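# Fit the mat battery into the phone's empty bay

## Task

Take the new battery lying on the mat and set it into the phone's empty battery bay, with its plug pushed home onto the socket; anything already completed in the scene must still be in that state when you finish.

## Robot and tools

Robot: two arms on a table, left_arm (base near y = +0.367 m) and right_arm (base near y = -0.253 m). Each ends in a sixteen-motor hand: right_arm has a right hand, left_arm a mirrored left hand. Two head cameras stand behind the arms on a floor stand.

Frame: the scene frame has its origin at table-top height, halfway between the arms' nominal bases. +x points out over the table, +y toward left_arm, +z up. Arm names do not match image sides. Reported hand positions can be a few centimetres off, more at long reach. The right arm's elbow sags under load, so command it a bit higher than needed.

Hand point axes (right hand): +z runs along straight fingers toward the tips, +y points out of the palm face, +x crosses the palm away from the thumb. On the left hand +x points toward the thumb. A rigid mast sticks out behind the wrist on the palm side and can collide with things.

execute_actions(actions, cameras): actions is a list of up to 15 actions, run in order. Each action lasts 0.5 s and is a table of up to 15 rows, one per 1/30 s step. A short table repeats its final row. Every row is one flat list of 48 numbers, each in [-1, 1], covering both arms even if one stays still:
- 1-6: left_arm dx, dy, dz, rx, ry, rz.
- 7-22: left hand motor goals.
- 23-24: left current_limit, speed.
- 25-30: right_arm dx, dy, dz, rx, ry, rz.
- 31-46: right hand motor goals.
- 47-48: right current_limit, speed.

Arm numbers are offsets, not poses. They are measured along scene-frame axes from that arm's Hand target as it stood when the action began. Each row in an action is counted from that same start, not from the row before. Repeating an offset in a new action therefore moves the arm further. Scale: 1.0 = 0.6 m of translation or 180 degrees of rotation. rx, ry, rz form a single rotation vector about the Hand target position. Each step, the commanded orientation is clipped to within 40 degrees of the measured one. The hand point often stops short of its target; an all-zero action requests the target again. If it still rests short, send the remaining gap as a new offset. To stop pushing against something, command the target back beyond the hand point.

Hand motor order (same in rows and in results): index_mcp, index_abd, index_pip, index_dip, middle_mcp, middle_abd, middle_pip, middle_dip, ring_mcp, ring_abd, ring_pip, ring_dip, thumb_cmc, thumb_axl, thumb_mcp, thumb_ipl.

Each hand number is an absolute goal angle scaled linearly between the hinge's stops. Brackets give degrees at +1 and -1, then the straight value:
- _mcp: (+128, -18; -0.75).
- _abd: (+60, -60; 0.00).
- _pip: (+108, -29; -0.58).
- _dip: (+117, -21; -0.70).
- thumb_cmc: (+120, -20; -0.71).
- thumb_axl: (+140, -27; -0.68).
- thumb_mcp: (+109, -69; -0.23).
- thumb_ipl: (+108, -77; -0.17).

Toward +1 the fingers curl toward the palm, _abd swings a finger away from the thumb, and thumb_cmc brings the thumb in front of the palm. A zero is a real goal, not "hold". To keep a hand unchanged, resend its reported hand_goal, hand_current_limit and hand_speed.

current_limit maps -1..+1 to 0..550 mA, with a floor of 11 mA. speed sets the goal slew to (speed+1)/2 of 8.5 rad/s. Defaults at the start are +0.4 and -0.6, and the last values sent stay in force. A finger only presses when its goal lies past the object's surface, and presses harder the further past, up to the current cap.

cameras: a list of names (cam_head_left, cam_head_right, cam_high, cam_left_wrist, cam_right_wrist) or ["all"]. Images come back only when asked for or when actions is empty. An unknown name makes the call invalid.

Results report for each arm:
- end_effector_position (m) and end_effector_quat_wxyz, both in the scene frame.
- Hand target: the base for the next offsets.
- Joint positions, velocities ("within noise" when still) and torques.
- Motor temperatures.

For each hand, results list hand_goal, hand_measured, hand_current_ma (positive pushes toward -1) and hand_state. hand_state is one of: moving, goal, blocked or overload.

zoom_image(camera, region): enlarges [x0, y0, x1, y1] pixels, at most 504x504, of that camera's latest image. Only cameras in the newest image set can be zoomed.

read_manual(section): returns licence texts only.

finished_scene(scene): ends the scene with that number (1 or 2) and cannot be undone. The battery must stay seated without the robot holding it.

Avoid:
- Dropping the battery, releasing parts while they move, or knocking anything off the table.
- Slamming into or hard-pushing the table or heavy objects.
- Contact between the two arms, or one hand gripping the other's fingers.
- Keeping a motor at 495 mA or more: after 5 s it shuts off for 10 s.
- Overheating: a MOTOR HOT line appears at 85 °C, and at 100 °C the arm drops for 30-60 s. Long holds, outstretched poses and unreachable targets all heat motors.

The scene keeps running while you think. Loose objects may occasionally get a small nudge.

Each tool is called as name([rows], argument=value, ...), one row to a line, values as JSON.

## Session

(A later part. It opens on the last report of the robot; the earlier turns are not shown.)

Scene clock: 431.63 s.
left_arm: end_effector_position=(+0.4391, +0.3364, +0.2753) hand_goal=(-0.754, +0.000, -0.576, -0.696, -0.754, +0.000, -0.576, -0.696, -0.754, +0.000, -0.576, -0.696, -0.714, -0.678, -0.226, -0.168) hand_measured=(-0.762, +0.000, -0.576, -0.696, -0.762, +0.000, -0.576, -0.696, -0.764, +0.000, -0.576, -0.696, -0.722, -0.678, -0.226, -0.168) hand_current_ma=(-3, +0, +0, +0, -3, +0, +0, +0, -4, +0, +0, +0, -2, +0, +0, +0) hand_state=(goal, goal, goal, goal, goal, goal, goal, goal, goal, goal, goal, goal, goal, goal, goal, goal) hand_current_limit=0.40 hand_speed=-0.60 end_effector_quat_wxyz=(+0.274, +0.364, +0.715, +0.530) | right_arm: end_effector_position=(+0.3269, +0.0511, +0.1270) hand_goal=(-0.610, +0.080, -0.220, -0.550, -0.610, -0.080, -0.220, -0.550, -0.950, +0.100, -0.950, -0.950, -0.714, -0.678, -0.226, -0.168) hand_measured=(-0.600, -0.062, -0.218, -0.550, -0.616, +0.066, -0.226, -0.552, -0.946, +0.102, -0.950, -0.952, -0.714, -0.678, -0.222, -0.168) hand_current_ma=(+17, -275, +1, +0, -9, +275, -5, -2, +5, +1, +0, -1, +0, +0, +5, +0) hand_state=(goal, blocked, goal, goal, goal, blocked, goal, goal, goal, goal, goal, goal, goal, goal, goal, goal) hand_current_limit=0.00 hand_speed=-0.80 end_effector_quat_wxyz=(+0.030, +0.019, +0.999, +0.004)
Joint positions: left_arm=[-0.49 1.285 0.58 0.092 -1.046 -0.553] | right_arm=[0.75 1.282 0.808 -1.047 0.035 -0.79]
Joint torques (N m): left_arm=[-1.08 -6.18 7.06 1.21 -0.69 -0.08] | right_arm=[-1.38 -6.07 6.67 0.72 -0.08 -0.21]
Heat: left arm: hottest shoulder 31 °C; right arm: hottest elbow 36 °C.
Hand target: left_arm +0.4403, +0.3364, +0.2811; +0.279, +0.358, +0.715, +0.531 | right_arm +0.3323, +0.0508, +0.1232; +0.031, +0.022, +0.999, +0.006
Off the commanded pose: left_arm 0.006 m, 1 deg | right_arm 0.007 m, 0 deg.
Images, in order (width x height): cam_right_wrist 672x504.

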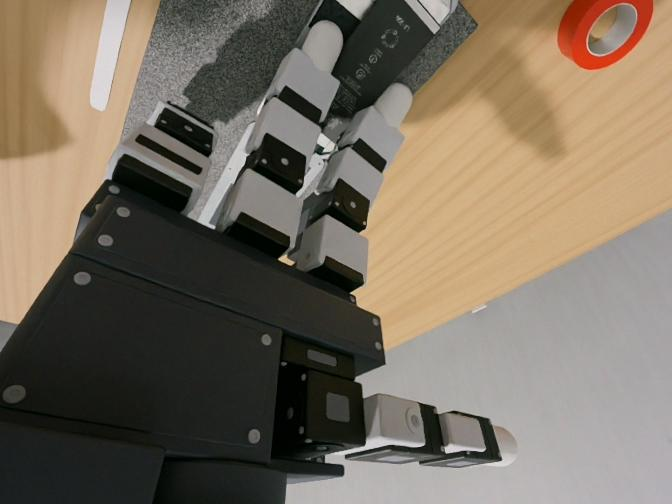

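execute_actions([
  [[0,0,0,0,0,0,-0.754,0,-0.576,-0.696,-0.754,0,-0.576,-0.696,-0.754,0,-0.576,-0.696,-0.714,-0.678,-0.226,-0.168,0.4,-0.6, 0.0035,-0.003,-0.002,0,0,0,-0.61,0.08,-0.22,-0.55,-0.61,-0.08,-0.22,-0.55,-0.95,0.1,-0.95,-0.95,-0.714,-0.678,-0.226,-0.168,0.0,-0.8]],
], cameras=["cam_right_wrist"])

zoom_image(camera="cam_right_wrist", region=[320, 0, 480, 110])

zoom_image(camera="cam_right_wrist", region=[405, 0, 475, 50])

Scene clock: 433.43 s.
left_arm: end_effector_position=(+0.4391, +0.3364, +0.2753) hand_goal=(-0.754, +0.000, -0.576, -0.696, -0.754, +0.000, -0.576, -0.696, -0.754, +0.000, -0.576, -0.696, -0.714, -0.678, -0.226, -0.168) hand_measured=(-0.762, +0.000, -0.576, -0.696, -0.762, +0.000, -0.576, -0.696, -0.764, +0.000, -0.576, -0.696, -0.722, -0.678, -0.226, -0.168) hand_current_ma=(-3, +0, +0, +0, -3, +0, +0, +0, -4, +0, +0, +0, -2, +0, +0, +0) hand_state=(goal, goal, goal, goal, goal, goal, goal, goal, goal, goal, goal, goal, goal, goal, goal, goal) hand_current_limit=0.40 hand_speed=-0.60 end_effector_quat_wxyz=(+0.274, +0.364, +0.715, +0.530) | right_arm: end_effector_position=(+0.3276, +0.0514, +0.1269) hand_goal=(-0.610, +0.080, -0.220, -0.550, -0.610, -0.080, -0.220, -0.550, -0.950, +0.100, -0.950, -0.950, -0.714, -0.678, -0.226, -0.168) hand_measured=(-0.600, -0.062, -0.218, -0.550, -0.616, +0.066, -0.226, -0.552, -0.946, +0.102, -0.950, -0.952, -0.714, -0.678, -0.222, -0.168) hand_current_ma=(+17, -275, +1, +0, -9, +275, -5, -2, +5, +1, +0, -1, +0, +0, +5, +0) hand_state=(goal, blocked, goal, goal, goal, blocked, goal, goal, goal, goal, goal, goal, goal, goal, goal, goal) hand_current_limit=0.00 hand_speed=-0.80 end_effector_quat_wxyz=(+0.030, +0.016, +0.999, +0.006)
Joint positions: left_arm=[-0.49 1.285 0.58 0.092 -1.046 -0.553] | right_arm=[0.747 1.284 0.808 -1.042 0.033 -0.799]
Joint torques (N m): left_arm=[-1.44 -6.01 6.97 1.21 -0.67 -0.05] | right_arm=[-1.73 -6.07 6.52 0.64 -0.04 -0.22]
Heat: left arm: hottest shoulder 31 °C; right arm: hottest elbow 36 °C.
Hand target: left_arm +0.4403, +0.3364, +0.2811; +0.279, +0.358, +0.715, +0.531 | right_arm +0.3344, +0.0490, +0.1220; +0.031, +0.022, +0.999, +0.006
Off the commanded pose: left_arm 0.006 m, 1 deg | right_arm 0.009 m, 1 deg.
Images, in order (width x height): cam_right_wrist 672x504.

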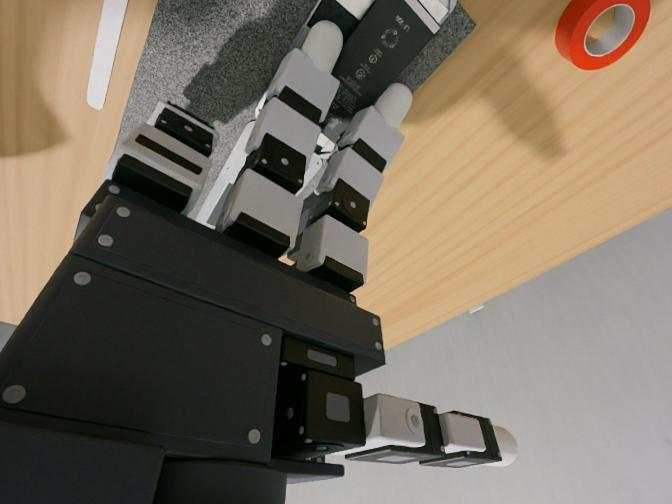

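Scaled by 3.150 from the camera's 672x504 image, which has a finer 960x720 frame.

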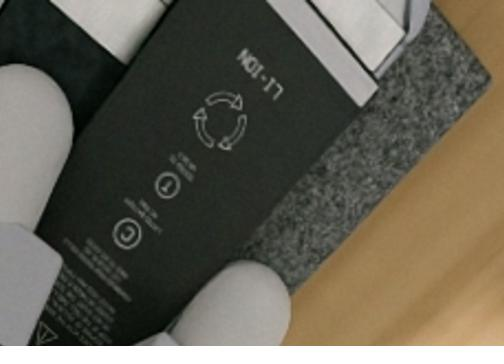

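Scaled by 7.200 from the camera's 672x504 image, which has a finer 960x720 frame.

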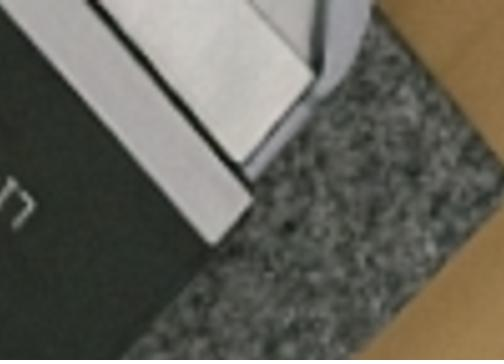

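execute_actions([
  [[0,0,0,0,0,0,-0.754,0,-0.576,-0.696,-0.754,0,-0.576,-0.696,-0.754,0,-0.576,-0.696,-0.714,-0.678,-0.226,-0.168,0.4,-0.6, 0,-0.003,-0.007,0,0,0,-0.61,0.08,-0.22,-0.55,-0.61,-0.08,-0.22,-0.55,-0.95,0.1,-0.95,-0.95,-0.714,-0.678,-0.226,-0.168,0.0,-0.8]],
], cameras=["cam_right_wrist"])

zoom_image(camera="cam_right_wrist", region=[320, 0, 480, 110])

zoom_image(camera="cam_right_wrist", region=[405, 0, 475, 50])

Scene clock: 434.97 s.
left_arm: end_effector_position=(+0.4391, +0.3364, +0.2753) hand_goal=(-0.754, +0.000, -0.576, -0.696, -0.754, +0.000, -0.576, -0.696, -0.754, +0.000, -0.576, -0.696, -0.714, -0.678, -0.226, -0.168) hand_measured=(-0.762, +0.000, -0.576, -0.696, -0.762, +0.000, -0.576, -0.696, -0.764, +0.000, -0.576, -0.696, -0.722, -0.678, -0.226, -0.168) hand_current_ma=(-3, +0, +0, +0, -3, +0, +0, +0, -4, +0, +0, +0, -2, +0, +0, +0) hand_state=(goal, goal, goal, goal, goal, goal, goal, goal, goal, goal, goal, goal, goal, goal, goal, goal) hand_current_limit=0.40 hand_speed=-0.60 end_effector_quat_wxyz=(+0.274, +0.364, +0.715, +0.530) | right_arm: end_effector_position=(+0.3274, +0.0484, +0.1240) hand_goal=(-0.610, +0.080, -0.220, -0.550, -0.610, -0.080, -0.220, -0.550, -0.950, +0.100, -0.950, -0.950, -0.714, -0.678, -0.226, -0.168) hand_measured=(-0.600, -0.062, -0.218, -0.550, -0.606, +0.066, -0.214, -0.546, -0.946, +0.102, -0.950, -0.952, -0.714, -0.678, -0.222, -0.168) hand_current_ma=(+16, -275, +1, +0, +3, +275, +7, +4, +5, +1, +0, -1, +0, +0, +5, +0) hand_state=(goal, blocked, goal, goal, goal, blocked, goal, goal, goal, goal, goal, goal, goal, goal, goal, goal) hand_current_limit=0.00 hand_speed=-0.80 end_effector_quat_wxyz=(+0.029, +0.015, +0.999, +0.005)
Joint positions: left_arm=[-0.49 1.285 0.58 0.092 -1.046 -0.553] | right_arm=[0.74 1.284 0.8 -1.038 0.032 -0.808]
Joint torques (N m): left_arm=[-1.9 -6.48 7.1 1.03 -0.68 -0.07] | right_arm=[-1.26 -5.77 6.09 1.24 0.06 -0.19]
Heat: left arm: hottest shoulder 31 °C; right arm: hottest elbow 36 °C.
Hand target: left_arm +0.4403, +0.3364, +0.2811; +0.279, +0.358, +0.715, +0.531 | right_arm +0.3344, +0.0472, +0.1178; +0.031, +0.022, +0.999, +0.006
Off the commanded pose: left_arm 0.006 m, 1 deg | right_arm 0.009 m, 1 deg.
Images, in order (width x height): cam_right_wrist 672x504.

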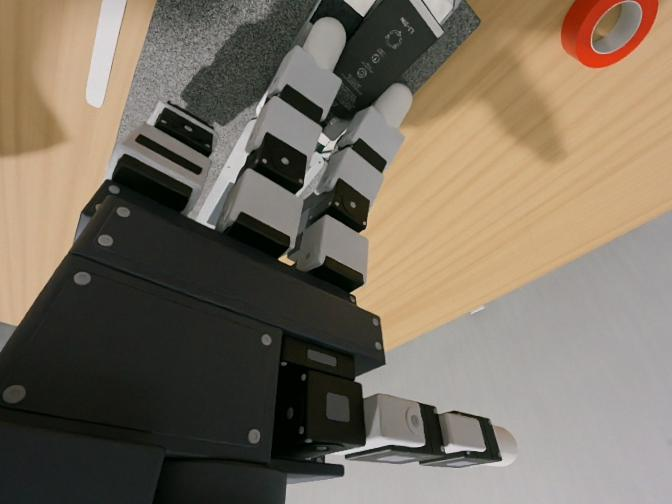

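Scaled by 3.150 from the camera's 672x504 image, which has a finer 960x720 frame.

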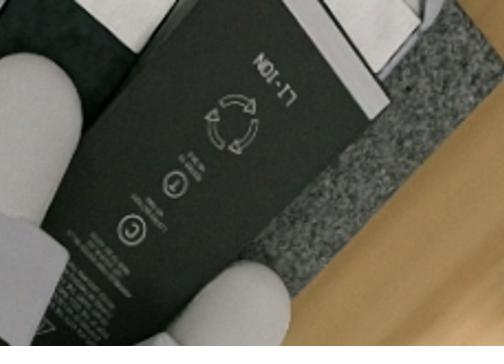

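Scaled by 7.200 from the camera's 672x504 image, which has a finer 960x720 frame.

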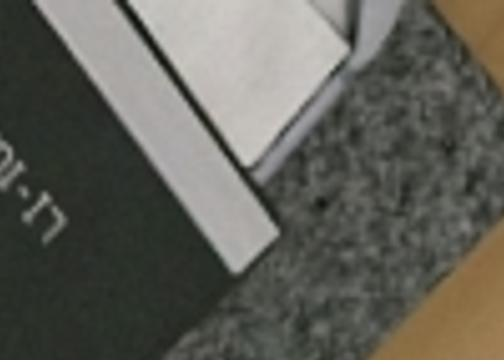

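execute_actions([
  [[0,0,0,0,0,0,-0.754,0,-0.576,-0.696,-0.754,0,-0.576,-0.696,-0.754,0,-0.576,-0.696,-0.714,-0.678,-0.226,-0.168,0.4,-0.6, 0,0,0.003,0,0,0.018,-0.61,0.08,-0.22,-0.55,-0.61,-0.08,-0.22,-0.55,-0.95,0.1,-0.95,-0.95,-0.714,-0.678,-0.226,-0.168,0.0,-0.8]],
], cameras=["cam_right_wrist"])

zoom_image(camera="cam_right_wrist", region=[320, 0, 480, 110])

zoom_image(camera="cam_right_wrist", region=[405, 0, 475, 50])

Scene clock: 437.07 s.
left_arm: end_effector_position=(+0.4391, +0.3364, +0.2753) hand_goal=(-0.754, +0.000, -0.576, -0.696, -0.754, +0.000, -0.576, -0.696, -0.754, +0.000, -0.576, -0.696, -0.714, -0.678, -0.226, -0.168) hand_measured=(-0.762, +0.000, -0.576, -0.696, -0.762, +0.000, -0.576, -0.696, -0.764, +0.000, -0.576, -0.696, -0.722, -0.678, -0.226, -0.168) hand_current_ma=(-3, +0, +0, +0, -3, +0, +0, +0, -4, +0, +0, +0, -2, +0, +0, +0) hand_state=(goal, goal, goal, goal, goal, goal, goal, goal, goal, goal, goal, goal, goal, goal, goal, goal) hand_current_limit=0.40 hand_speed=-0.60 end_effector_quat_wxyz=(+0.274, +0.364, +0.715, +0.530) | right_arm: end_effector_position=(+0.3261, +0.0487, +0.1246) hand_goal=(-0.610, +0.080, -0.220, -0.550, -0.610, -0.080, -0.220, -0.550, -0.950, +0.100, -0.950, -0.950, -0.714, -0.678, -0.226, -0.168) hand_measured=(-0.600, -0.062, -0.218, -0.550, -0.604, +0.066, -0.214, -0.546, -0.946, +0.102, -0.950, -0.952, -0.714, -0.678, -0.222, -0.168) hand_current_ma=(+16, -275, +1, +0, +7, +275, +7, +4, +5, +1, +0, -1, +0, +0, +5, +0) hand_state=(goal, blocked, goal, goal, goal, blocked, goal, goal, goal, goal, goal, goal, goal, goal, goal, goal) hand_current_limit=0.00 hand_speed=-0.80 end_effector_quat_wxyz=(+0.030, -0.012, +0.999, +0.008)
Joint positions: left_arm=[-0.49 1.285 0.58 0.092 -1.046 -0.553] | right_arm=[0.729 1.284 0.8 -1.03 0.027 -0.873]
Joint torques (N m): left_arm=[-0.73 -7.06 7.13 1.17 -0.69 -0.01] | right_arm=[-2.2 -5.3 6.91 0.75 -0.08 -0.24]
Heat: left arm: hottest shoulder 31 °C; right arm: hottest elbow 36 °C.
Hand target: left_arm +0.4403, +0.3364, +0.2811; +0.279, +0.358, +0.715, +0.531 | right_arm +0.3344, +0.0472, +0.1196; +0.031, -0.007, +0.999, +0.007
Off the commanded pose: left_arm 0.006 m, 1 deg | right_arm 0.010 m, 1 deg.
Images, in order (width x height): cam_right_wrist 672x504.

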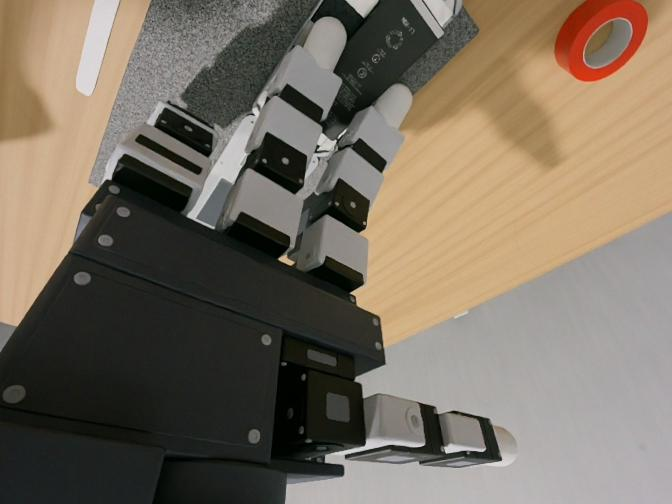

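Scaled by 3.150 from the camera's 672x504 image, which has a finer 960x720 frame.

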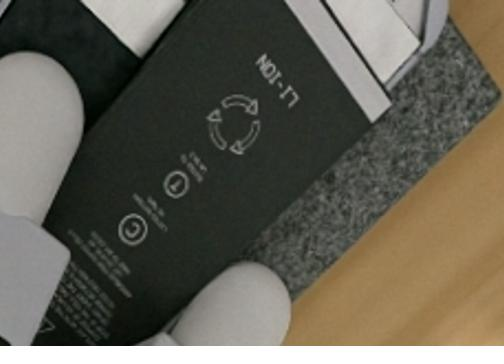

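Scaled by 7.200 from the camera's 672x504 image, which has a finer 960x720 frame.

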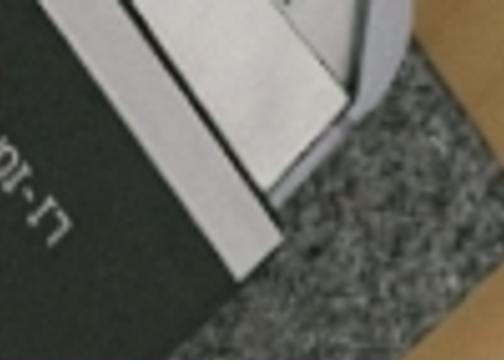

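execute_actions([
  [[0,0,0,0,0,0,-0.754,0,-0.576,-0.696,-0.754,0,-0.576,-0.696,-0.754,0,-0.576,-0.696,-0.714,-0.678,-0.226,-0.168,0.4,-0.6, -0.008,-0.01,0.002,0,0,0,-0.61,0.08,-0.22,-0.55,-0.61,-0.08,-0.22,-0.55,-0.95,0.1,-0.95,-0.95,-0.714,-0.678,-0.226,-0.168,0.0,-0.8]],
], cameras=["cam_right_wrist"])

zoom_image(camera="cam_right_wrist", region=[320, 0, 480, 110])

zoom_image(camera="cam_right_wrist", region=[405, 0, 475, 50])

Scene clock: 438.87 s.
left_arm: end_effector_position=(+0.4391, +0.3364, +0.2753) hand_goal=(-0.754, +0.000, -0.576, -0.696, -0.754, +0.000, -0.576, -0.696, -0.754, +0.000, -0.576, -0.696, -0.714, -0.678, -0.226, -0.168) hand_measured=(-0.762, +0.000, -0.576, -0.696, -0.762, +0.000, -0.576, -0.696, -0.764, +0.000, -0.576, -0.696, -0.722, -0.678, -0.226, -0.168) hand_current_ma=(-3, +0, +0, +0, -3, +0, +0, +0, -4, +0, +0, +0, -2, +0, +0, +0) hand_state=(goal, goal, goal, goal, goal, goal, goal, goal, goal, goal, goal, goal, goal, goal, goal, goal) hand_current_limit=0.40 hand_speed=-0.60 end_effector_quat_wxyz=(+0.274, +0.364, +0.715, +0.530) | right_arm: end_effector_position=(+0.3269, +0.0465, +0.1233) hand_goal=(-0.610, +0.080, -0.220, -0.550, -0.610, -0.080, -0.220, -0.550, -0.950, +0.100, -0.950, -0.950, -0.714, -0.678, -0.226, -0.168) hand_measured=(-0.602, -0.062, -0.218, -0.550, -0.594, +0.066, -0.210, -0.544, -0.946, +0.102, -0.950, -0.952, -0.714, -0.678, -0.222, -0.168) hand_current_ma=(+12, -275, +1, +0, +27, +275, +14, +7, +5, +1, +0, -1, +0, +0, +5, +0) hand_state=(goal, blocked, goal, goal, goal, blocked, goal, goal, goal, goal, goal, goal, goal, goal, goal, goal) hand_current_limit=0.00 hand_speed=-0.80 end_effector_quat_wxyz=(+0.029, -0.007, +1.000, +0.007)
Joint positions: left_arm=[-0.49 1.285 0.58 0.092 -1.046 -0.553] | right_arm=[0.724 1.284 0.797 -1.03 0.027 -0.868]
Joint torques (N m): left_arm=[-2.08 -6.53 7.13 1.16 -0.67 -0.05] | right_arm=[-2.67 -7.41 6.09 0.25 0 -0.25]
Heat: left arm: hottest shoulder 31 °C; right arm: hottest elbow 36 °C.
Hand target: left_arm +0.4403, +0.3364, +0.2811; +0.279, +0.358, +0.715, +0.531 | right_arm +0.3296, +0.0412, +0.1208; +0.031, -0.007, +0.999, +0.007
Off the commanded pose: left_arm 0.006 m, 1 deg | right_arm 0.006 m, 0 deg.
Images, in order (width x height): cam_right_wrist 672x504.

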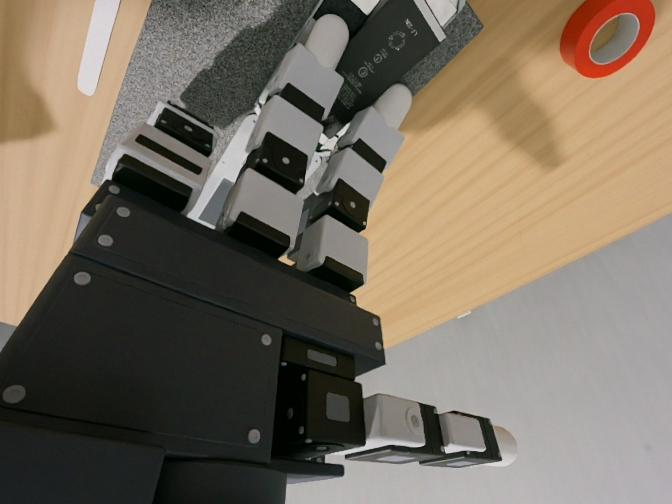

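Scaled by 3.150 from the camera's 672x504 image, which has a finer 960x720 frame.

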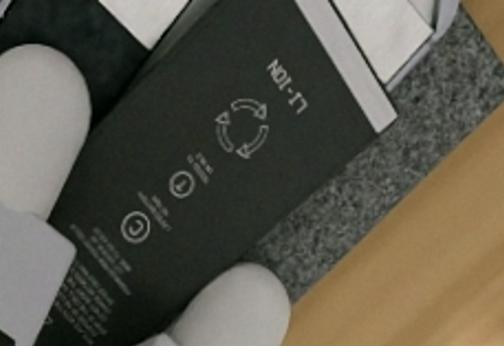

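Scaled by 7.200 from the camera's 672x504 image, which has a finer 960x720 frame.

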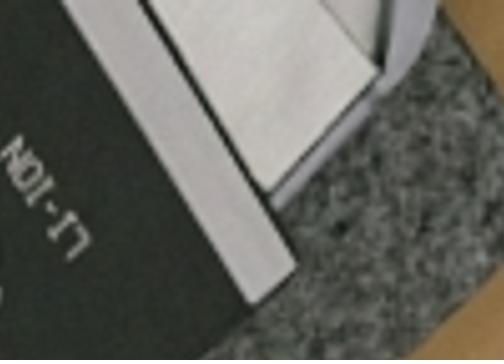

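execute_actions([
  [[0,0,0,0,0,0,-0.754,0,-0.576,-0.696,-0.754,0,-0.576,-0.696,-0.754,0,-0.576,-0.696,-0.714,-0.678,-0.226,-0.168,0.4,-0.6, 0,0,0,0,0,0,-0.61,-0.1,-0.22,-0.55,-0.61,0.1,-0.22,-0.55,-0.95,0.1,-0.95,-0.95,-0.714,-0.678,-0.226,-0.168,0.0,-0.9]],
], cameras=["cam_right_wrist"])

zoom_image(camera="cam_right_wrist", region=[300, 0, 480, 150])

Scene clock: 441.03 s.
left_arm: end_effector_position=(+0.4391, +0.3364, +0.2753) hand_goal=(-0.754, +0.000, -0.576, -0.696, -0.754, +0.000, -0.576, -0.696, -0.754, +0.000, -0.576, -0.696, -0.714, -0.678, -0.226, -0.168) hand_measured=(-0.762, +0.000, -0.576, -0.696, -0.762, +0.000, -0.576, -0.696, -0.764, +0.000, -0.576, -0.696, -0.722, -0.678, -0.226, -0.168) hand_current_ma=(-3, +0, +0, +0, -3, +0, +0, +0, -4, +0, +0, +0, -2, +0, +0, +0) hand_state=(goal, goal, goal, goal, goal, goal, goal, goal, goal, goal, goal, goal, goal, goal, goal, goal) hand_current_limit=0.40 hand_speed=-0.60 end_effector_quat_wxyz=(+0.274, +0.364, +0.715, +0.530) | right_arm: end_effector_position=(+0.3276, +0.0464, +0.1234) hand_goal=(-0.610, -0.100, -0.220, -0.550, -0.610, +0.100, -0.220, -0.550, -0.950, +0.100, -0.950, -0.950, -0.714, -0.678, -0.226, -0.168) hand_measured=(-0.610, -0.096, -0.218, -0.550, -0.594, +0.084, -0.208, -0.542, -0.946, +0.102, -0.950, -0.952, -0.714, -0.678, -0.222, -0.168) hand_current_ma=(+1, +3, +1, +0, +29, -20, +16, +9, +5, +1, +0, -1, +0, +0, +5, +0) hand_state=(goal, goal, goal, goal, goal, goal, goal, goal, goal, goal, goal, goal, goal, goal, goal, goal) hand_current_limit=0.00 hand_speed=-0.90 end_effector_quat_wxyz=(+0.030, -0.007, +1.000, +0.008)
Joint positions: left_arm=[-0.49 1.285 0.58 0.092 -1.046 -0.553] | right_arm=[0.723 1.284 0.797 -1.028 0.027 -0.868]
Joint torques (N m): left_arm=[-1.26 -6.42 7.1 1.18 -0.72 -0.07] | right_arm=[-1.96 -6.65 5.89 0.46 0.01 -0.22]
Heat: left arm: hottest shoulder 31 °C; right arm: hottest elbow 36 °C.
Hand target: left_arm +0.4403, +0.3364, +0.2811; +0.279, +0.358, +0.715, +0.531 | right_arm +0.3296, +0.0412, +0.1208; +0.031, -0.007, +0.999, +0.007
Off the commanded pose: left_arm 0.006 m, 1 deg | right_arm 0.006 m, 0 deg.
Images, in order (width x height): cam_right_wrist 672x504.

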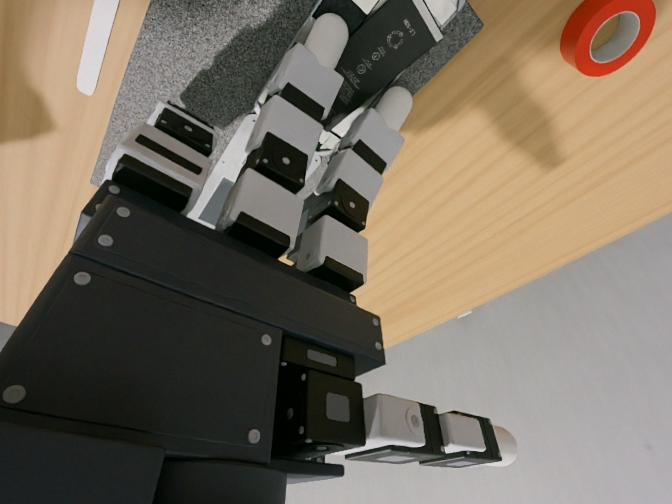

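Scaled by 2.800 from the camera's 672x504 image, which has a finer 960x720 frame.

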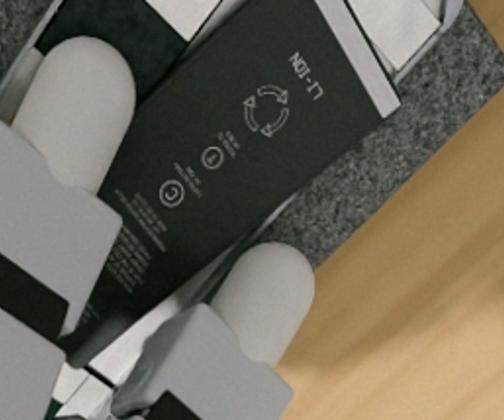

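execute_actions([
  [[0,0,0,0,0,0,-0.754,0,-0.576,-0.696,-0.754,0,-0.576,-0.696,-0.754,0,-0.576,-0.696,-0.714,-0.678,-0.226,-0.168,0.4,-0.6, 0,0,0.07,0,0,0,-0.61,-0.12,-0.22,-0.55,-0.61,0.14,-0.22,-0.55,-0.95,0.1,-0.95,-0.95,-0.714,-0.678,-0.226,-0.168,0.0,-0.8]],
  [[0,0,0,0,0,0,-0.754,0,-0.576,-0.696,-0.754,0,-0.576,-0.696,-0.754,0,-0.576,-0.696,-0.714,-0.678,-0.226,-0.168,0.4,-0.6, 0.008,0.04,0.04,0,0,-0.005,-0.62,0.1,-0.22,-0.55,-0.95,0.1,-0.95,-0.95,-0.95,0.1,-0.95,-0.95,-0.714,-0.678,-0.226,-0.168,-0.2,-0.6]],
  [[0,0,0,0,0,0,-0.754,0,-0.576,-0.696,-0.754,0,-0.576,-0.696,-0.754,0,-0.576,-0.696,-0.714,-0.678,-0.226,-0.168,0.4,-0.6, 0,0.025,-0.03,0,0,-0.005,-0.62,0.1,-0.22,-0.55,-0.95,0.1,-0.95,-0.95,-0.95,0.1,-0.95,-0.95,-0.714,-0.678,-0.226,-0.168,-0.2,-0.6]],
  [[0,0,0,0,0,0,-0.754,0,-0.576,-0.696,-0.754,0,-0.576,-0.696,-0.754,0,-0.576,-0.696,-0.714,-0.678,-0.226,-0.168,0.4,-0.6, 0,0,-0.035,0,0,0,-0.62,0.1,-0.22,-0.55,-0.95,0.1,-0.95,-0.95,-0.95,0.1,-0.95,-0.95,-0.714,-0.678,-0.226,-0.168,-0.2,-0.6]],
], cameras=["cam_right_wrist"])

zoom_image(camera="cam_right_wrist", region=[260, 0, 480, 180])

Scene clock: 445.50 s.
left_arm: end_effector_position=(+0.4391, +0.3364, +0.2753) hand_goal=(-0.754, +0.000, -0.576, -0.696, -0.754, +0.000, -0.576, -0.696, -0.754, +0.000, -0.576, -0.696, -0.714, -0.678, -0.226, -0.168) hand_measured=(-0.762, +0.000, -0.576, -0.696, -0.762, +0.000, -0.576, -0.696, -0.764, +0.000, -0.576, -0.696, -0.722, -0.678, -0.226, -0.168) hand_current_ma=(-3, +0, +0, +0, -3, +0, +0, +0, -4, +0, +0, +0, -2, +0, +0, +0) hand_state=(goal, goal, goal, goal, goal, goal, goal, goal, goal, goal, goal, goal, goal, goal, goal, goal) hand_current_limit=0.40 hand_speed=-0.60 end_effector_quat_wxyz=(+0.274, +0.364, +0.715, +0.530) | right_arm: end_effector_position=(+0.3320, +0.0758, +0.1510) hand_goal=(-0.620, +0.100, -0.220, -0.550, -0.950, +0.100, -0.950, -0.950, -0.950, +0.100, -0.950, -0.950, -0.714, -0.678, -0.226, -0.168) hand_measured=(-0.620, +0.098, -0.218, -0.548, -0.942, +0.102, -0.944, -0.946, -0.946, +0.102, -0.950, -0.952, -0.714, -0.678, -0.222, -0.168) hand_current_ma=(+0, -2, +1, +2, +13, +1, +6, +3, +5, +1, +0, -1, +0, +0, +5, +0) hand_state=(goal, goal, goal, goal, goal, goal, goal, goal, goal, goal, goal, goal, goal, goal, goal, goal) hand_current_limit=-0.20 hand_speed=-0.60 end_effector_quat_wxyz=(+0.027, +0.007, +1.000, +0.007)
Joint positions: left_arm=[-0.49 1.285 0.58 0.092 -1.046 -0.553] | right_arm=[0.784 1.311 0.903 -1.114 0.029 -0.779]
Joint torques (N m): left_arm=[-0.97 -6.48 7.04 1.16 -0.64 -0.06] | right_arm=[-0.56 -7.71 6.93 0.54 0.28 -0.09]
Heat: left arm: hottest shoulder 31 °C; right arm: hottest elbow 36 °C.
Hand target: left_arm +0.4403, +0.3364, +0.2811; +0.279, +0.358, +0.715, +0.531 | right_arm +0.3344, +0.0802, +0.1478; +0.031, +0.009, +0.999, +0.006
Off the commanded pose: left_arm 0.006 m, 1 deg | right_arm 0.006 m, 1 deg.
Images, in order (width x height): cam_right_wrist 672x504.

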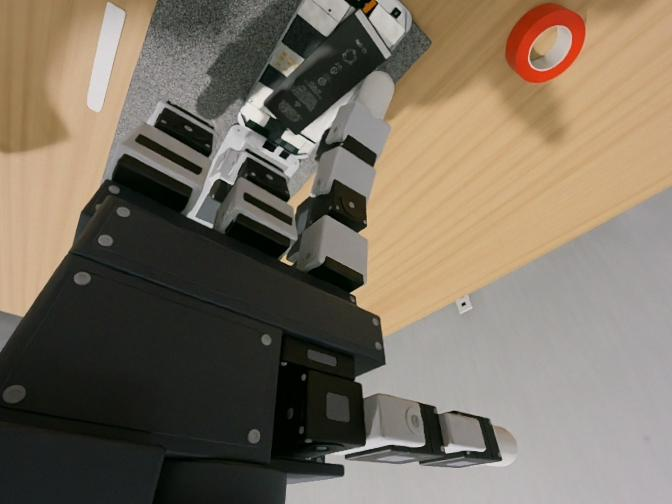

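Scaled by 2.291 from the camera's 672x504 image, which has a finer 960x720 frame.

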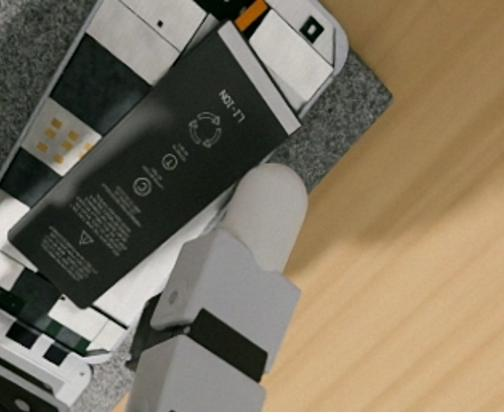

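execute_actions([
  [[0,0,0,0,0,0,-0.754,0,-0.576,-0.696,-0.754,0,-0.576,-0.696,-0.754,0,-0.576,-0.696,-0.714,-0.678,-0.226,-0.168,0.4,-0.6, -0.005,-0.04,0.03,0,0,0,-0.62,-0.13,-0.22,-0.55,-0.62,0.25,-0.22,-0.55,-0.95,0.3,-0.95,-0.95,-0.714,-0.678,-0.226,-0.168,-0.2,-0.6]],
  [[0,0,0,0,0,0,-0.754,0,-0.576,-0.696,-0.754,0,-0.576,-0.696,-0.754,0,-0.576,-0.696,-0.714,-0.678,-0.226,-0.168,0.4,-0.6, -0.004,-0.055,0,0,0,0,-0.62,-0.13,-0.22,-0.55,-0.62,0.25,-0.22,-0.55,-0.95,0.3,-0.95,-0.95,-0.714,-0.678,-0.226,-0.168,-0.2,-0.6]],
  [[0,0,0,0,0,0,-0.754,0,-0.576,-0.696,-0.754,0,-0.576,-0.696,-0.754,0,-0.576,-0.696,-0.714,-0.678,-0.226,-0.168,0.4,-0.6, 0,0,-0.03,0,0,0,-0.62,-0.13,-0.22,-0.55,-0.62,0.25,-0.22,-0.55,-0.95,0.3,-0.95,-0.95,-0.714,-0.678,-0.226,-0.168,-0.2,-0.6]],
], cameras=["cam_right_wrist"])

zoom_image(camera="cam_right_wrist", region=[260, 0, 500, 180])

Scene clock: 450.27 s.
left_arm: end_effector_position=(+0.4391, +0.3364, +0.2753) hand_goal=(-0.754, +0.000, -0.576, -0.696, -0.754, +0.000, -0.576, -0.696, -0.754, +0.000, -0.576, -0.696, -0.714, -0.678, -0.226, -0.168) hand_measured=(-0.762, +0.000, -0.576, -0.696, -0.762, +0.000, -0.576, -0.696, -0.764, +0.000, -0.576, -0.696, -0.722, -0.678, -0.226, -0.168) hand_current_ma=(-3, +0, +0, +0, -3, +0, +0, +0, -4, +0, +0, +0, -2, +0, +0, +0) hand_state=(goal, goal, goal, goal, goal, goal, goal, goal, goal, goal, goal, goal, goal, goal, goal, goal) hand_current_limit=0.40 hand_speed=-0.60 end_effector_quat_wxyz=(+0.274, +0.364, +0.715, +0.530) | right_arm: end_effector_position=(+0.3246, +0.0224, +0.1469) hand_goal=(-0.620, -0.130, -0.220, -0.550, -0.620, +0.250, -0.220, -0.550, -0.950, +0.300, -0.950, -0.950, -0.714, -0.678, -0.226, -0.168) hand_measured=(-0.620, -0.126, -0.218, -0.548, -0.622, +0.246, -0.224, -0.554, -0.944, +0.296, -0.950, -0.952, -0.714, -0.678, -0.222, -0.168) hand_current_ma=(+0, +2, +1, +2, -1, -3, -4, -3, +6, -4, +0, -1, +0, +0, +5, +0) hand_state=(goal, goal, goal, goal, goal, goal, goal, goal, goal, goal, goal, goal, goal, goal, goal, goal) hand_current_limit=-0.20 hand_speed=-0.60 end_effector_quat_wxyz=(+0.025, +0.012, +1.000, +0.003)
Joint positions: left_arm=[-0.49 1.285 0.58 0.092 -1.046 -0.553] | right_arm=[0.68 1.205 0.803 -1.127 0.027 -0.874]
Joint torques (N m): left_arm=[-1.2 -6.77 7.1 1.13 -0.7 -0.04] | right_arm=[-2.14 -6.18 6.94 0.84 -0.07 -0.25]
Heat: left arm: hottest shoulder 31 °C; right arm: hottest elbow 36 °C.
Hand target: left_arm +0.4403, +0.3364, +0.2811; +0.279, +0.358, +0.715, +0.531 | right_arm +0.3290, +0.0232, +0.1478; +0.031, +0.009, +0.999, +0.006
Off the commanded pose: left_arm 0.006 m, 1 deg | right_arm 0.005 m, 1 deg.
Images, in order (width x height): cam_right_wrist 672x504.

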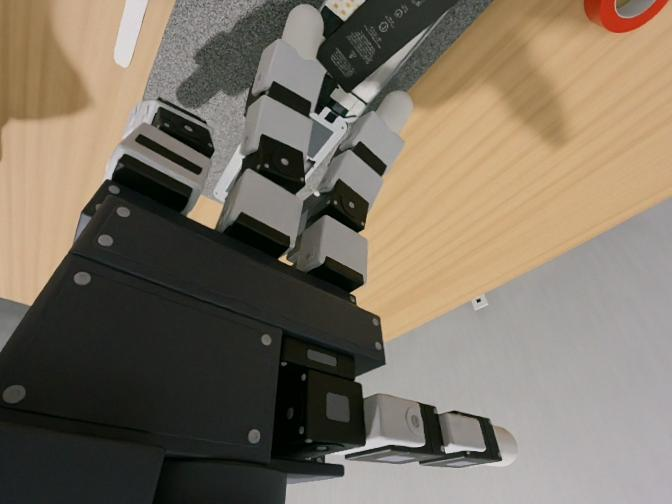

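Scaled by 2.100 from the camera's 672x504 image, which has a finer 960x720 frame.

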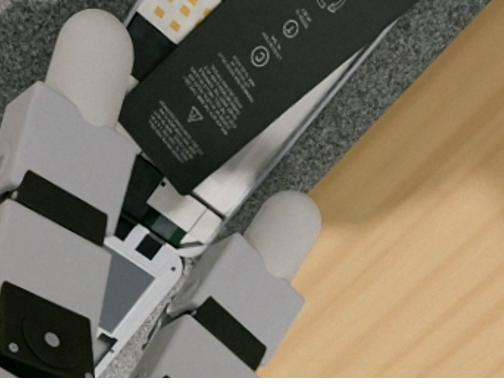

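zoom_image(camera="cam_right_wrist", region=[340, 20, 440, 120])

Scaled by 5.040 from the camera's 672x504 image, which has a finer 960x720 frame.

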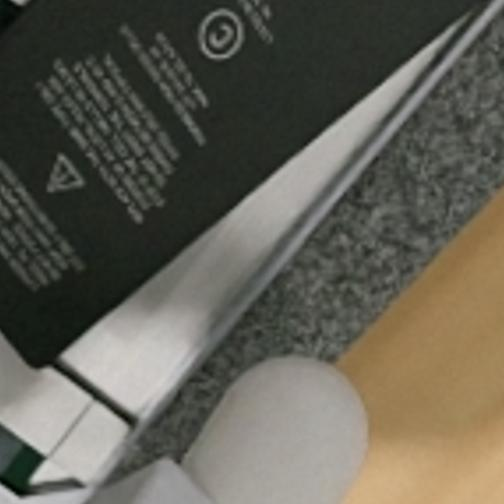

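execute_actions([
  [[0,0,0,0,0,0,-0.754,0,-0.576,-0.696,-0.754,0,-0.576,-0.696,-0.754,0,-0.576,-0.696,-0.714,-0.678,-0.226,-0.168,0.4,-0.6, 0.012,0,0,0,0,0.01,-0.62,-0.13,-0.22,-0.55,-0.62,0.25,-0.22,-0.55,-0.95,0.3,-0.95,-0.95,-0.714,-0.678,-0.226,-0.168,-0.2,-0.6]],
], cameras=["cam_right_wrist", "cam_head_left", "cam_head_right"])

zoom_image(camera="cam_head_left", region=[225, 310, 365, 395])

zoom_image(camera="cam_head_right", region=[250, 310, 390, 395])

zoom_image(camera="cam_right_wrist", region=[260, 0, 440, 140])

Scene clock: 459.73 s.
left_arm: end_effector_position=(+0.4391, +0.3364, +0.2753) hand_goal=(-0.754, +0.000, -0.576, -0.696, -0.754, +0.000, -0.576, -0.696, -0.754, +0.000, -0.576, -0.696, -0.714, -0.678, -0.226, -0.168) hand_measured=(-0.762, +0.000, -0.576, -0.696, -0.762, +0.000, -0.576, -0.696, -0.764, +0.000, -0.576, -0.696, -0.722, -0.678, -0.226, -0.168) hand_current_ma=(-3, +0, +0, +0, -3, +0, +0, +0, -4, +0, +0, +0, -2, +0, +0, +0) hand_state=(goal, goal, goal, goal, goal, goal, goal, goal, goal, goal, goal, goal, goal, goal, goal, goal) hand_current_limit=0.40 hand_speed=-0.60 end_effector_quat_wxyz=(+0.274, +0.364, +0.715, +0.530) | right_arm: end_effector_position=(+0.3274, +0.0182, +0.1438) hand_goal=(-0.620, -0.130, -0.220, -0.550, -0.620, +0.250, -0.220, -0.550, -0.950, +0.300, -0.950, -0.950, -0.714, -0.678, -0.226, -0.168) hand_measured=(-0.620, -0.126, -0.218, -0.548, -0.622, +0.246, -0.224, -0.554, -0.944, +0.296, -0.950, -0.952, -0.714, -0.678, -0.222, -0.168) hand_current_ma=(+0, +2, +1, +2, -1, -3, -4, -3, +6, -4, +0, -1, +0, +0, +5, +0) hand_state=(goal, goal, goal, goal, goal, goal, goal, goal, goal, goal, goal, goal, goal, goal, goal, goal) hand_current_limit=-0.20 hand_speed=-0.60 end_effector_quat_wxyz=(+0.024, -0.004, +1.000, +0.001)
Joint positions: left_arm=[-0.49 1.285 0.58 0.092 -1.046 -0.553] | right_arm=[0.657 1.215 0.803 -1.12 0.027 -0.928]
Joint torques (N m): left_arm=[-1.03 -6.65 7.28 1.28 -0.63 -0.03] | right_arm=[-1.32 -5.01 7.99 0.58 -0.14 -0.3]
Heat: left arm: hottest shoulder 31 °C; right arm: hottest elbow 36 °C.
Hand target: left_arm +0.4403, +0.3364, +0.2811; +0.279, +0.358, +0.715, +0.531 | right_arm +0.3362, +0.0232, +0.1478; +0.031, -0.007, +0.999, +0.007
Off the commanded pose: left_arm 0.006 m, 1 deg | right_arm 0.011 m, 1 deg.
Images, in order (width x height): cam_head_left 672x504, cam_head_right 672x504, cam_right_wrist 672x504.

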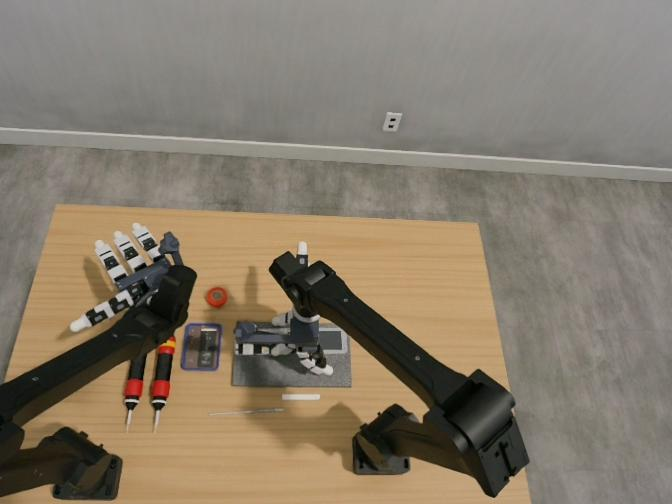

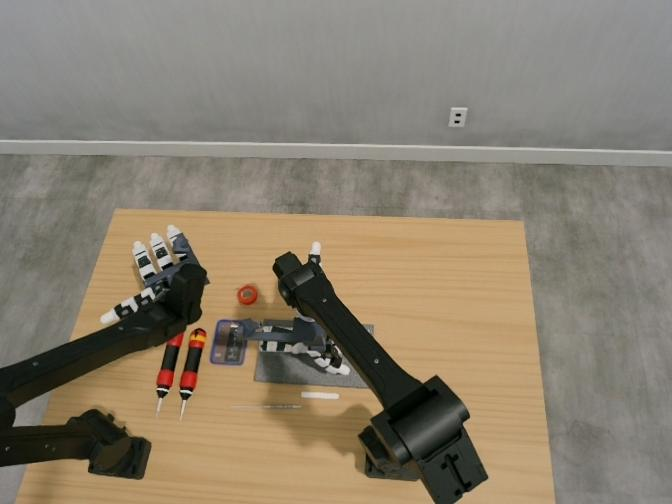

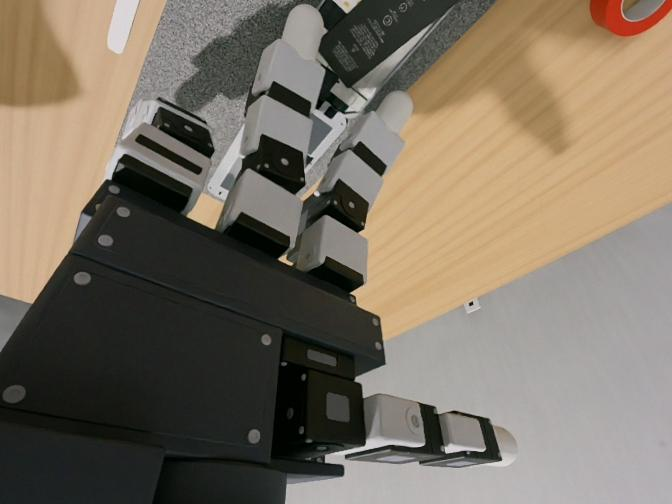

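Scaled by 3.600 from the camera's 672x504 image, which has a finer 960x720 frame.

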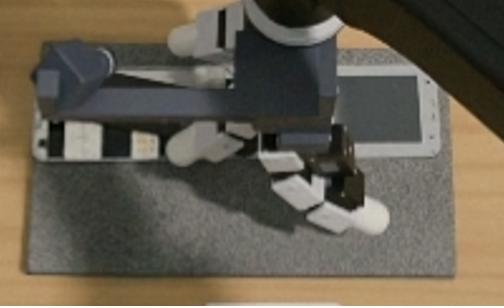

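Scaled by 3.600 from the camera's 672x504 image, which has a finer 960x720 frame.

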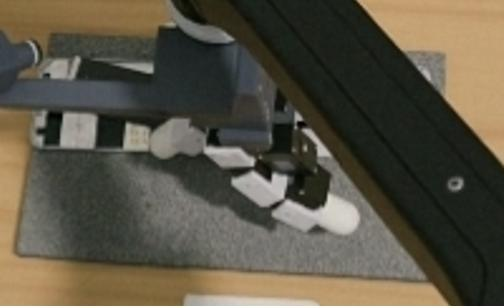

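Scaled by 2.800 from the camera's 672x504 image, which has a finer 960x720 frame.

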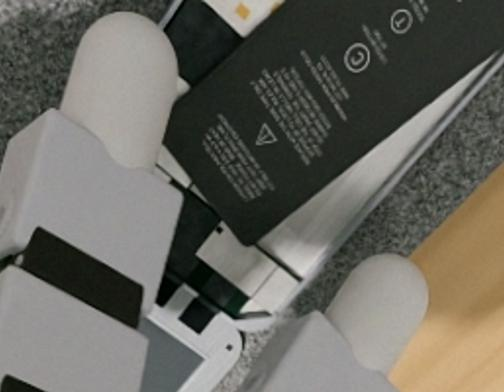

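execute_actions([
  [[0,0,0,0,0,0,-0.754,0,-0.576,-0.696,-0.754,0,-0.576,-0.696,-0.754,0,-0.576,-0.696,-0.714,-0.678,-0.226,-0.168,0.4,-0.6, 0.004,0,-0.02,0,0,0.005,-0.62,-0.13,-0.22,-0.55,-0.62,0.25,-0.22,-0.55,-0.95,0.3,-0.95,-0.95,-0.714,-0.678,-0.226,-0.168,-0.2,-0.6]],
  [[0,0,0,0,0,0,-0.754,0,-0.576,-0.696,-0.754,0,-0.576,-0.696,-0.754,0,-0.576,-0.696,-0.714,-0.678,-0.226,-0.168,0.4,-0.6, 0,0,-0.012,0,0,0,-0.62,-0.13,-0.22,-0.55,-0.62,0.25,-0.22,-0.55,-0.95,0.3,-0.95,-0.95,-0.714,-0.678,-0.226,-0.168,-0.2,-0.6]],
], cameras=["cam_right_wrist"])

zoom_image(camera="cam_right_wrist", region=[260, 0, 440, 140])

Scene clock: 463.03 s.
left_arm: end_effector_position=(+0.4391, +0.3364, +0.2753) hand_goal=(-0.754, +0.000, -0.576, -0.696, -0.754, +0.000, -0.576, -0.696, -0.754, +0.000, -0.576, -0.696, -0.714, -0.678, -0.226, -0.168) hand_measured=(-0.762, +0.000, -0.576, -0.696, -0.762, +0.000, -0.576, -0.696, -0.764, +0.000, -0.576, -0.696, -0.722, -0.678, -0.226, -0.168) hand_current_ma=(-3, +0, +0, +0, -3, +0, +0, +0, -4, +0, +0, +0, -2, +0, +0, +0) hand_state=(goal, goal, goal, goal, goal, goal, goal, goal, goal, goal, goal, goal, goal, goal, goal, goal) hand_current_limit=0.40 hand_speed=-0.60 end_effector_quat_wxyz=(+0.274, +0.364, +0.715, +0.530) | right_arm: end_effector_position=(+0.3333, +0.0245, +0.1317) hand_goal=(-0.620, -0.130, -0.220, -0.550, -0.620, +0.250, -0.220, -0.550, -0.950, +0.300, -0.950, -0.950, -0.714, -0.678, -0.226, -0.168) hand_measured=(-0.620, -0.126, -0.218, -0.548, -0.622, +0.246, -0.224, -0.554, -0.944, +0.296, -0.950, -0.952, -0.714, -0.678, -0.222, -0.168) hand_current_ma=(+0, +2, +1, +2, -1, -3, -4, -3, +6, -4, +0, -1, +0, +0, +5, +0) hand_state=(goal, goal, goal, goal, goal, goal, goal, goal, goal, goal, goal, goal, goal, goal, goal, goal) hand_current_limit=-0.20 hand_speed=-0.60 end_effector_quat_wxyz=(+0.031, -0.016, +0.999, +0.005)
Joint positions: left_arm=[-0.49 1.285 0.58 0.092 -1.046 -0.553] | right_arm=[0.657 1.248 0.792 -1.059 0.029 -0.952]
Joint torques (N m): left_arm=[-1.9 -6.65 7.1 1.1 -0.64 -0.04] | right_arm=[-2.08 -5.95 6.78 0.55 -0.16 -0.28]
Heat: left arm: hottest shoulder 31 °C; right arm: hottest elbow 36 °C.
Hand target: left_arm +0.4403, +0.3364, +0.2811; +0.279, +0.358, +0.715, +0.531 | right_arm +0.3386, +0.0232, +0.1286; +0.031, -0.014, +0.999, +0.007
Off the commanded pose: left_arm 0.006 m, 1 deg | right_arm 0.006 m, 0 deg.
Images, in order (width x height): cam_right_wrist 672x504.

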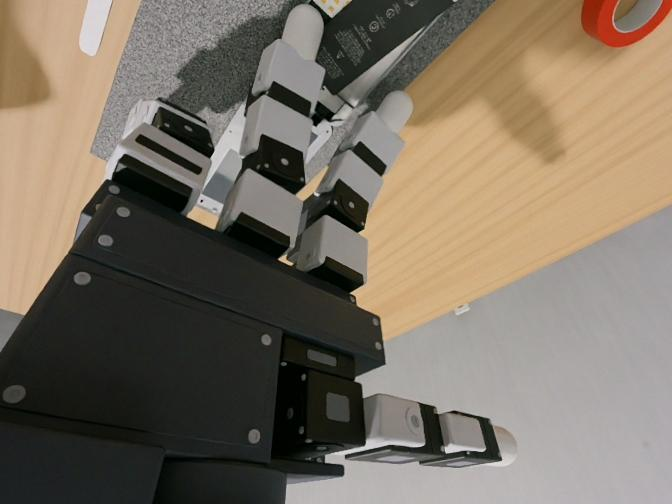

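Scaled by 2.800 from the camera's 672x504 image, which has a finer 960x720 frame.

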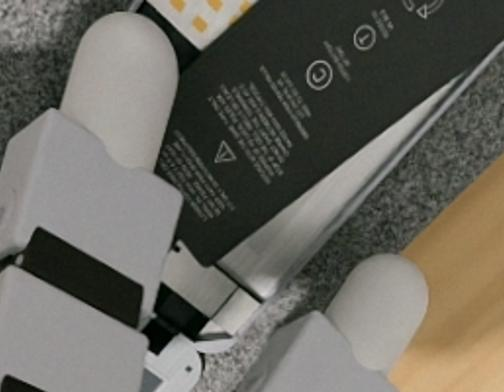

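execute_actions([
  [[0,0,0,0,0,0,-0.754,0,-0.576,-0.696,-0.754,0,-0.576,-0.696,-0.754,0,-0.576,-0.696,-0.714,-0.678,-0.226,-0.168,0.4,-0.6, 0,0,-0.012,0,0,0,-0.62,-0.13,-0.22,-0.55,-0.62,0.25,-0.22,-0.55,-0.95,0.3,-0.95,-0.95,-0.714,-0.678,-0.226,-0.168,-0.2,-0.6]],
  [[0,0,0,0,0,0,-0.754,0,-0.576,-0.696,-0.754,0,-0.576,-0.696,-0.754,0,-0.576,-0.696,-0.714,-0.678,-0.226,-0.168,0.4,-0.6, 0,0,0,0,0,0,-0.62,-0.08,-0.22,-0.55,-0.62,0.17,-0.22,-0.55,-0.95,0.3,-0.95,-0.95,-0.714,-0.678,-0.226,-0.168,-0.2,-0.8]],
], cameras=["cam_right_wrist"])

zoom_image(camera="cam_right_wrist", region=[260, 0, 440, 140])

Scene clock: 465.73 s.
left_arm: end_effector_position=(+0.4391, +0.3364, +0.2753) hand_goal=(-0.754, +0.000, -0.576, -0.696, -0.754, +0.000, -0.576, -0.696, -0.754, +0.000, -0.576, -0.696, -0.714, -0.678, -0.226, -0.168) hand_measured=(-0.762, +0.000, -0.576, -0.696, -0.762, +0.000, -0.576, -0.696, -0.764, +0.000, -0.576, -0.696, -0.722, -0.678, -0.226, -0.168) hand_current_ma=(-3, +0, +0, +0, -3, +0, +0, +0, -4, +0, +0, +0, -2, +0, +0, +0) hand_state=(goal, goal, goal, goal, goal, goal, goal, goal, goal, goal, goal, goal, goal, goal, goal, goal) hand_current_limit=0.40 hand_speed=-0.60 end_effector_quat_wxyz=(+0.274, +0.364, +0.715, +0.530) | right_arm: end_effector_position=(+0.3328, +0.0241, +0.1249) hand_goal=(-0.620, -0.080, -0.220, -0.550, -0.620, +0.170, -0.220, -0.550, -0.950, +0.300, -0.950, -0.950, -0.714, -0.678, -0.226, -0.168) hand_measured=(-0.620, -0.082, -0.218, -0.548, -0.620, +0.188, -0.220, -0.550, -0.944, +0.296, -0.950, -0.952, -0.714, -0.678, -0.222, -0.168) hand_current_ma=(+0, -2, +1, +2, +0, +28, +0, +0, +6, -4, +0, -1, +0, +0, +5, +0) hand_state=(goal, goal, goal, goal, goal, goal, goal, goal, goal, goal, goal, goal, goal, goal, goal, goal) hand_current_limit=-0.20 hand_speed=-0.80 end_effector_quat_wxyz=(+0.030, -0.019, +0.999, +0.006)
Joint positions: left_arm=[-0.49 1.285 0.58 0.092 -1.046 -0.553] | right_arm=[0.654 1.258 0.78 -1.038 0.026 -0.962]
Joint torques (N m): left_arm=[-1.73 -6.65 7.17 1.03 -0.68 -0.05] | right_arm=[-1.85 -6.36 6.54 0.57 -0.17 -0.22]
Heat: left arm: hottest shoulder 31 °C; right arm: hottest elbow 36 °C.
Hand target: left_arm +0.4403, +0.3364, +0.2811; +0.279, +0.358, +0.715, +0.531 | right_arm +0.3386, +0.0232, +0.1214; +0.031, -0.014, +0.999, +0.007
Off the commanded pose: left_arm 0.006 m, 1 deg | right_arm 0.007 m, 1 deg.
Images, in order (width x height): cam_right_wrist 672x504.

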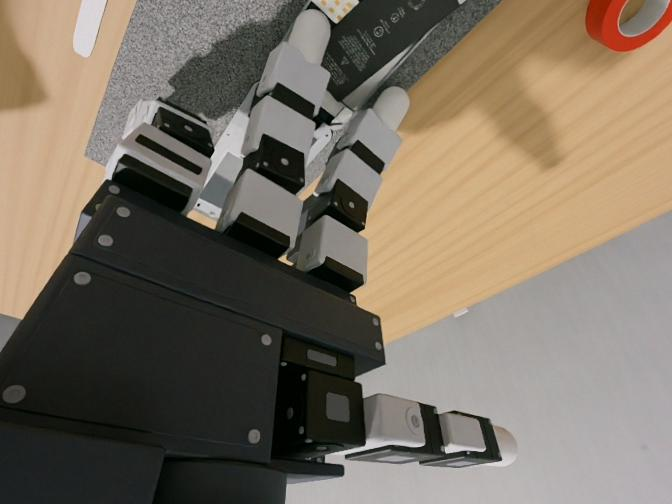

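Scaled by 2.800 from the camera's 672x504 image, which has a finer 960x720 frame.

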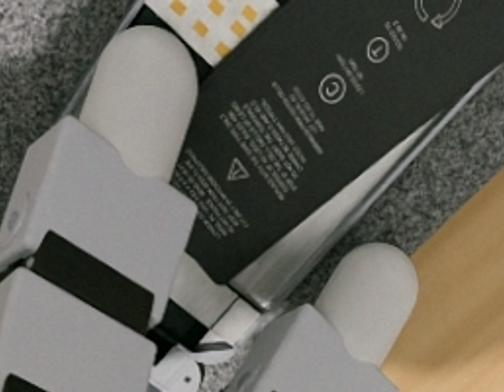

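execute_actions([
  [[0,0,0,0,0,0,-0.754,0,-0.576,-0.696,-0.754,0,-0.576,-0.696,-0.754,0,-0.576,-0.696,-0.714,-0.678,-0.226,-0.168,0.4,-0.6, 0,0,0,0,0,0,-0.62,-0.06,-0.22,-0.55,-0.62,0.1,-0.22,-0.55,-0.95,0.3,-0.95,-0.95,-0.714,-0.678,-0.226,-0.168,-0.2,-0.8]],
], cameras=["cam_right_wrist"])

zoom_image(camera="cam_right_wrist", region=[260, 0, 440, 140])

Scene clock: 466.83 s.
left_arm: end_effector_position=(+0.4391, +0.3364, +0.2753) hand_goal=(-0.754, +0.000, -0.576, -0.696, -0.754, +0.000, -0.576, -0.696, -0.754, +0.000, -0.576, -0.696, -0.714, -0.678, -0.226, -0.168) hand_measured=(-0.762, +0.000, -0.576, -0.696, -0.762, +0.000, -0.576, -0.696, -0.764, +0.000, -0.576, -0.696, -0.722, -0.678, -0.226, -0.168) hand_current_ma=(-3, +0, +0, +0, -3, +0, +0, +0, -4, +0, +0, +0, -2, +0, +0, +0) hand_state=(goal, goal, goal, goal, goal, goal, goal, goal, goal, goal, goal, goal, goal, goal, goal, goal) hand_current_limit=0.40 hand_speed=-0.60 end_effector_quat_wxyz=(+0.274, +0.364, +0.715, +0.530) | right_arm: end_effector_position=(+0.3318, +0.0250, +0.1251) hand_goal=(-0.620, -0.060, -0.220, -0.550, -0.620, +0.100, -0.220, -0.550, -0.950, +0.300, -0.950, -0.950, -0.714, -0.678, -0.226, -0.168) hand_measured=(-0.620, -0.062, -0.218, -0.548, -0.620, +0.140, -0.218, -0.548, -0.944, +0.296, -0.950, -0.952, -0.714, -0.678, -0.222, -0.168) hand_current_ma=(+0, -2, +1, +2, +0, +76, +2, +1, +6, -4, +0, -1, +0, +0, +5, +0) hand_state=(goal, goal, goal, goal, goal, blocked, goal, goal, goal, goal, goal, goal, goal, goal, goal, goal) hand_current_limit=-0.20 hand_speed=-0.80 end_effector_quat_wxyz=(+0.029, -0.021, +0.999, +0.007)
Joint positions: left_arm=[-0.49 1.285 0.58 0.092 -1.046 -0.553] | right_arm=[0.655 1.258 0.78 -1.038 0.023 -0.965]
Joint torques (N m): left_arm=[-0.91 -7 7.13 1.16 -0.67 0] | right_arm=[-2.14 -5.01 6.61 0.75 -0.03 -0.23]
Heat: left arm: hottest shoulder 31 °C; right arm: hottest elbow 36 °C.
Hand target: left_arm +0.4403, +0.3364, +0.2811; +0.279, +0.358, +0.715, +0.531 | right_arm +0.3386, +0.0232, +0.1214; +0.031, -0.014, +0.999, +0.007
Off the commanded pose: left_arm 0.006 m, 1 deg | right_arm 0.008 m, 1 deg.
Images, in order (width x height): cam_right_wrist 672x504.

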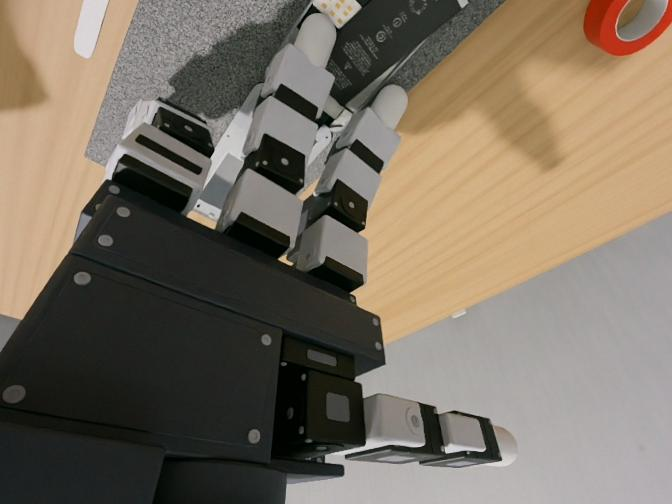

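Scaled by 2.800 from the camera's 672x504 image, which has a finer 960x720 frame.

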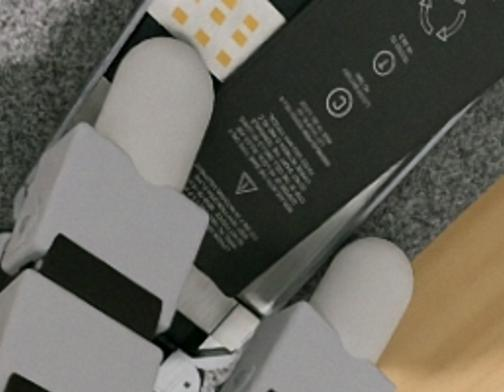

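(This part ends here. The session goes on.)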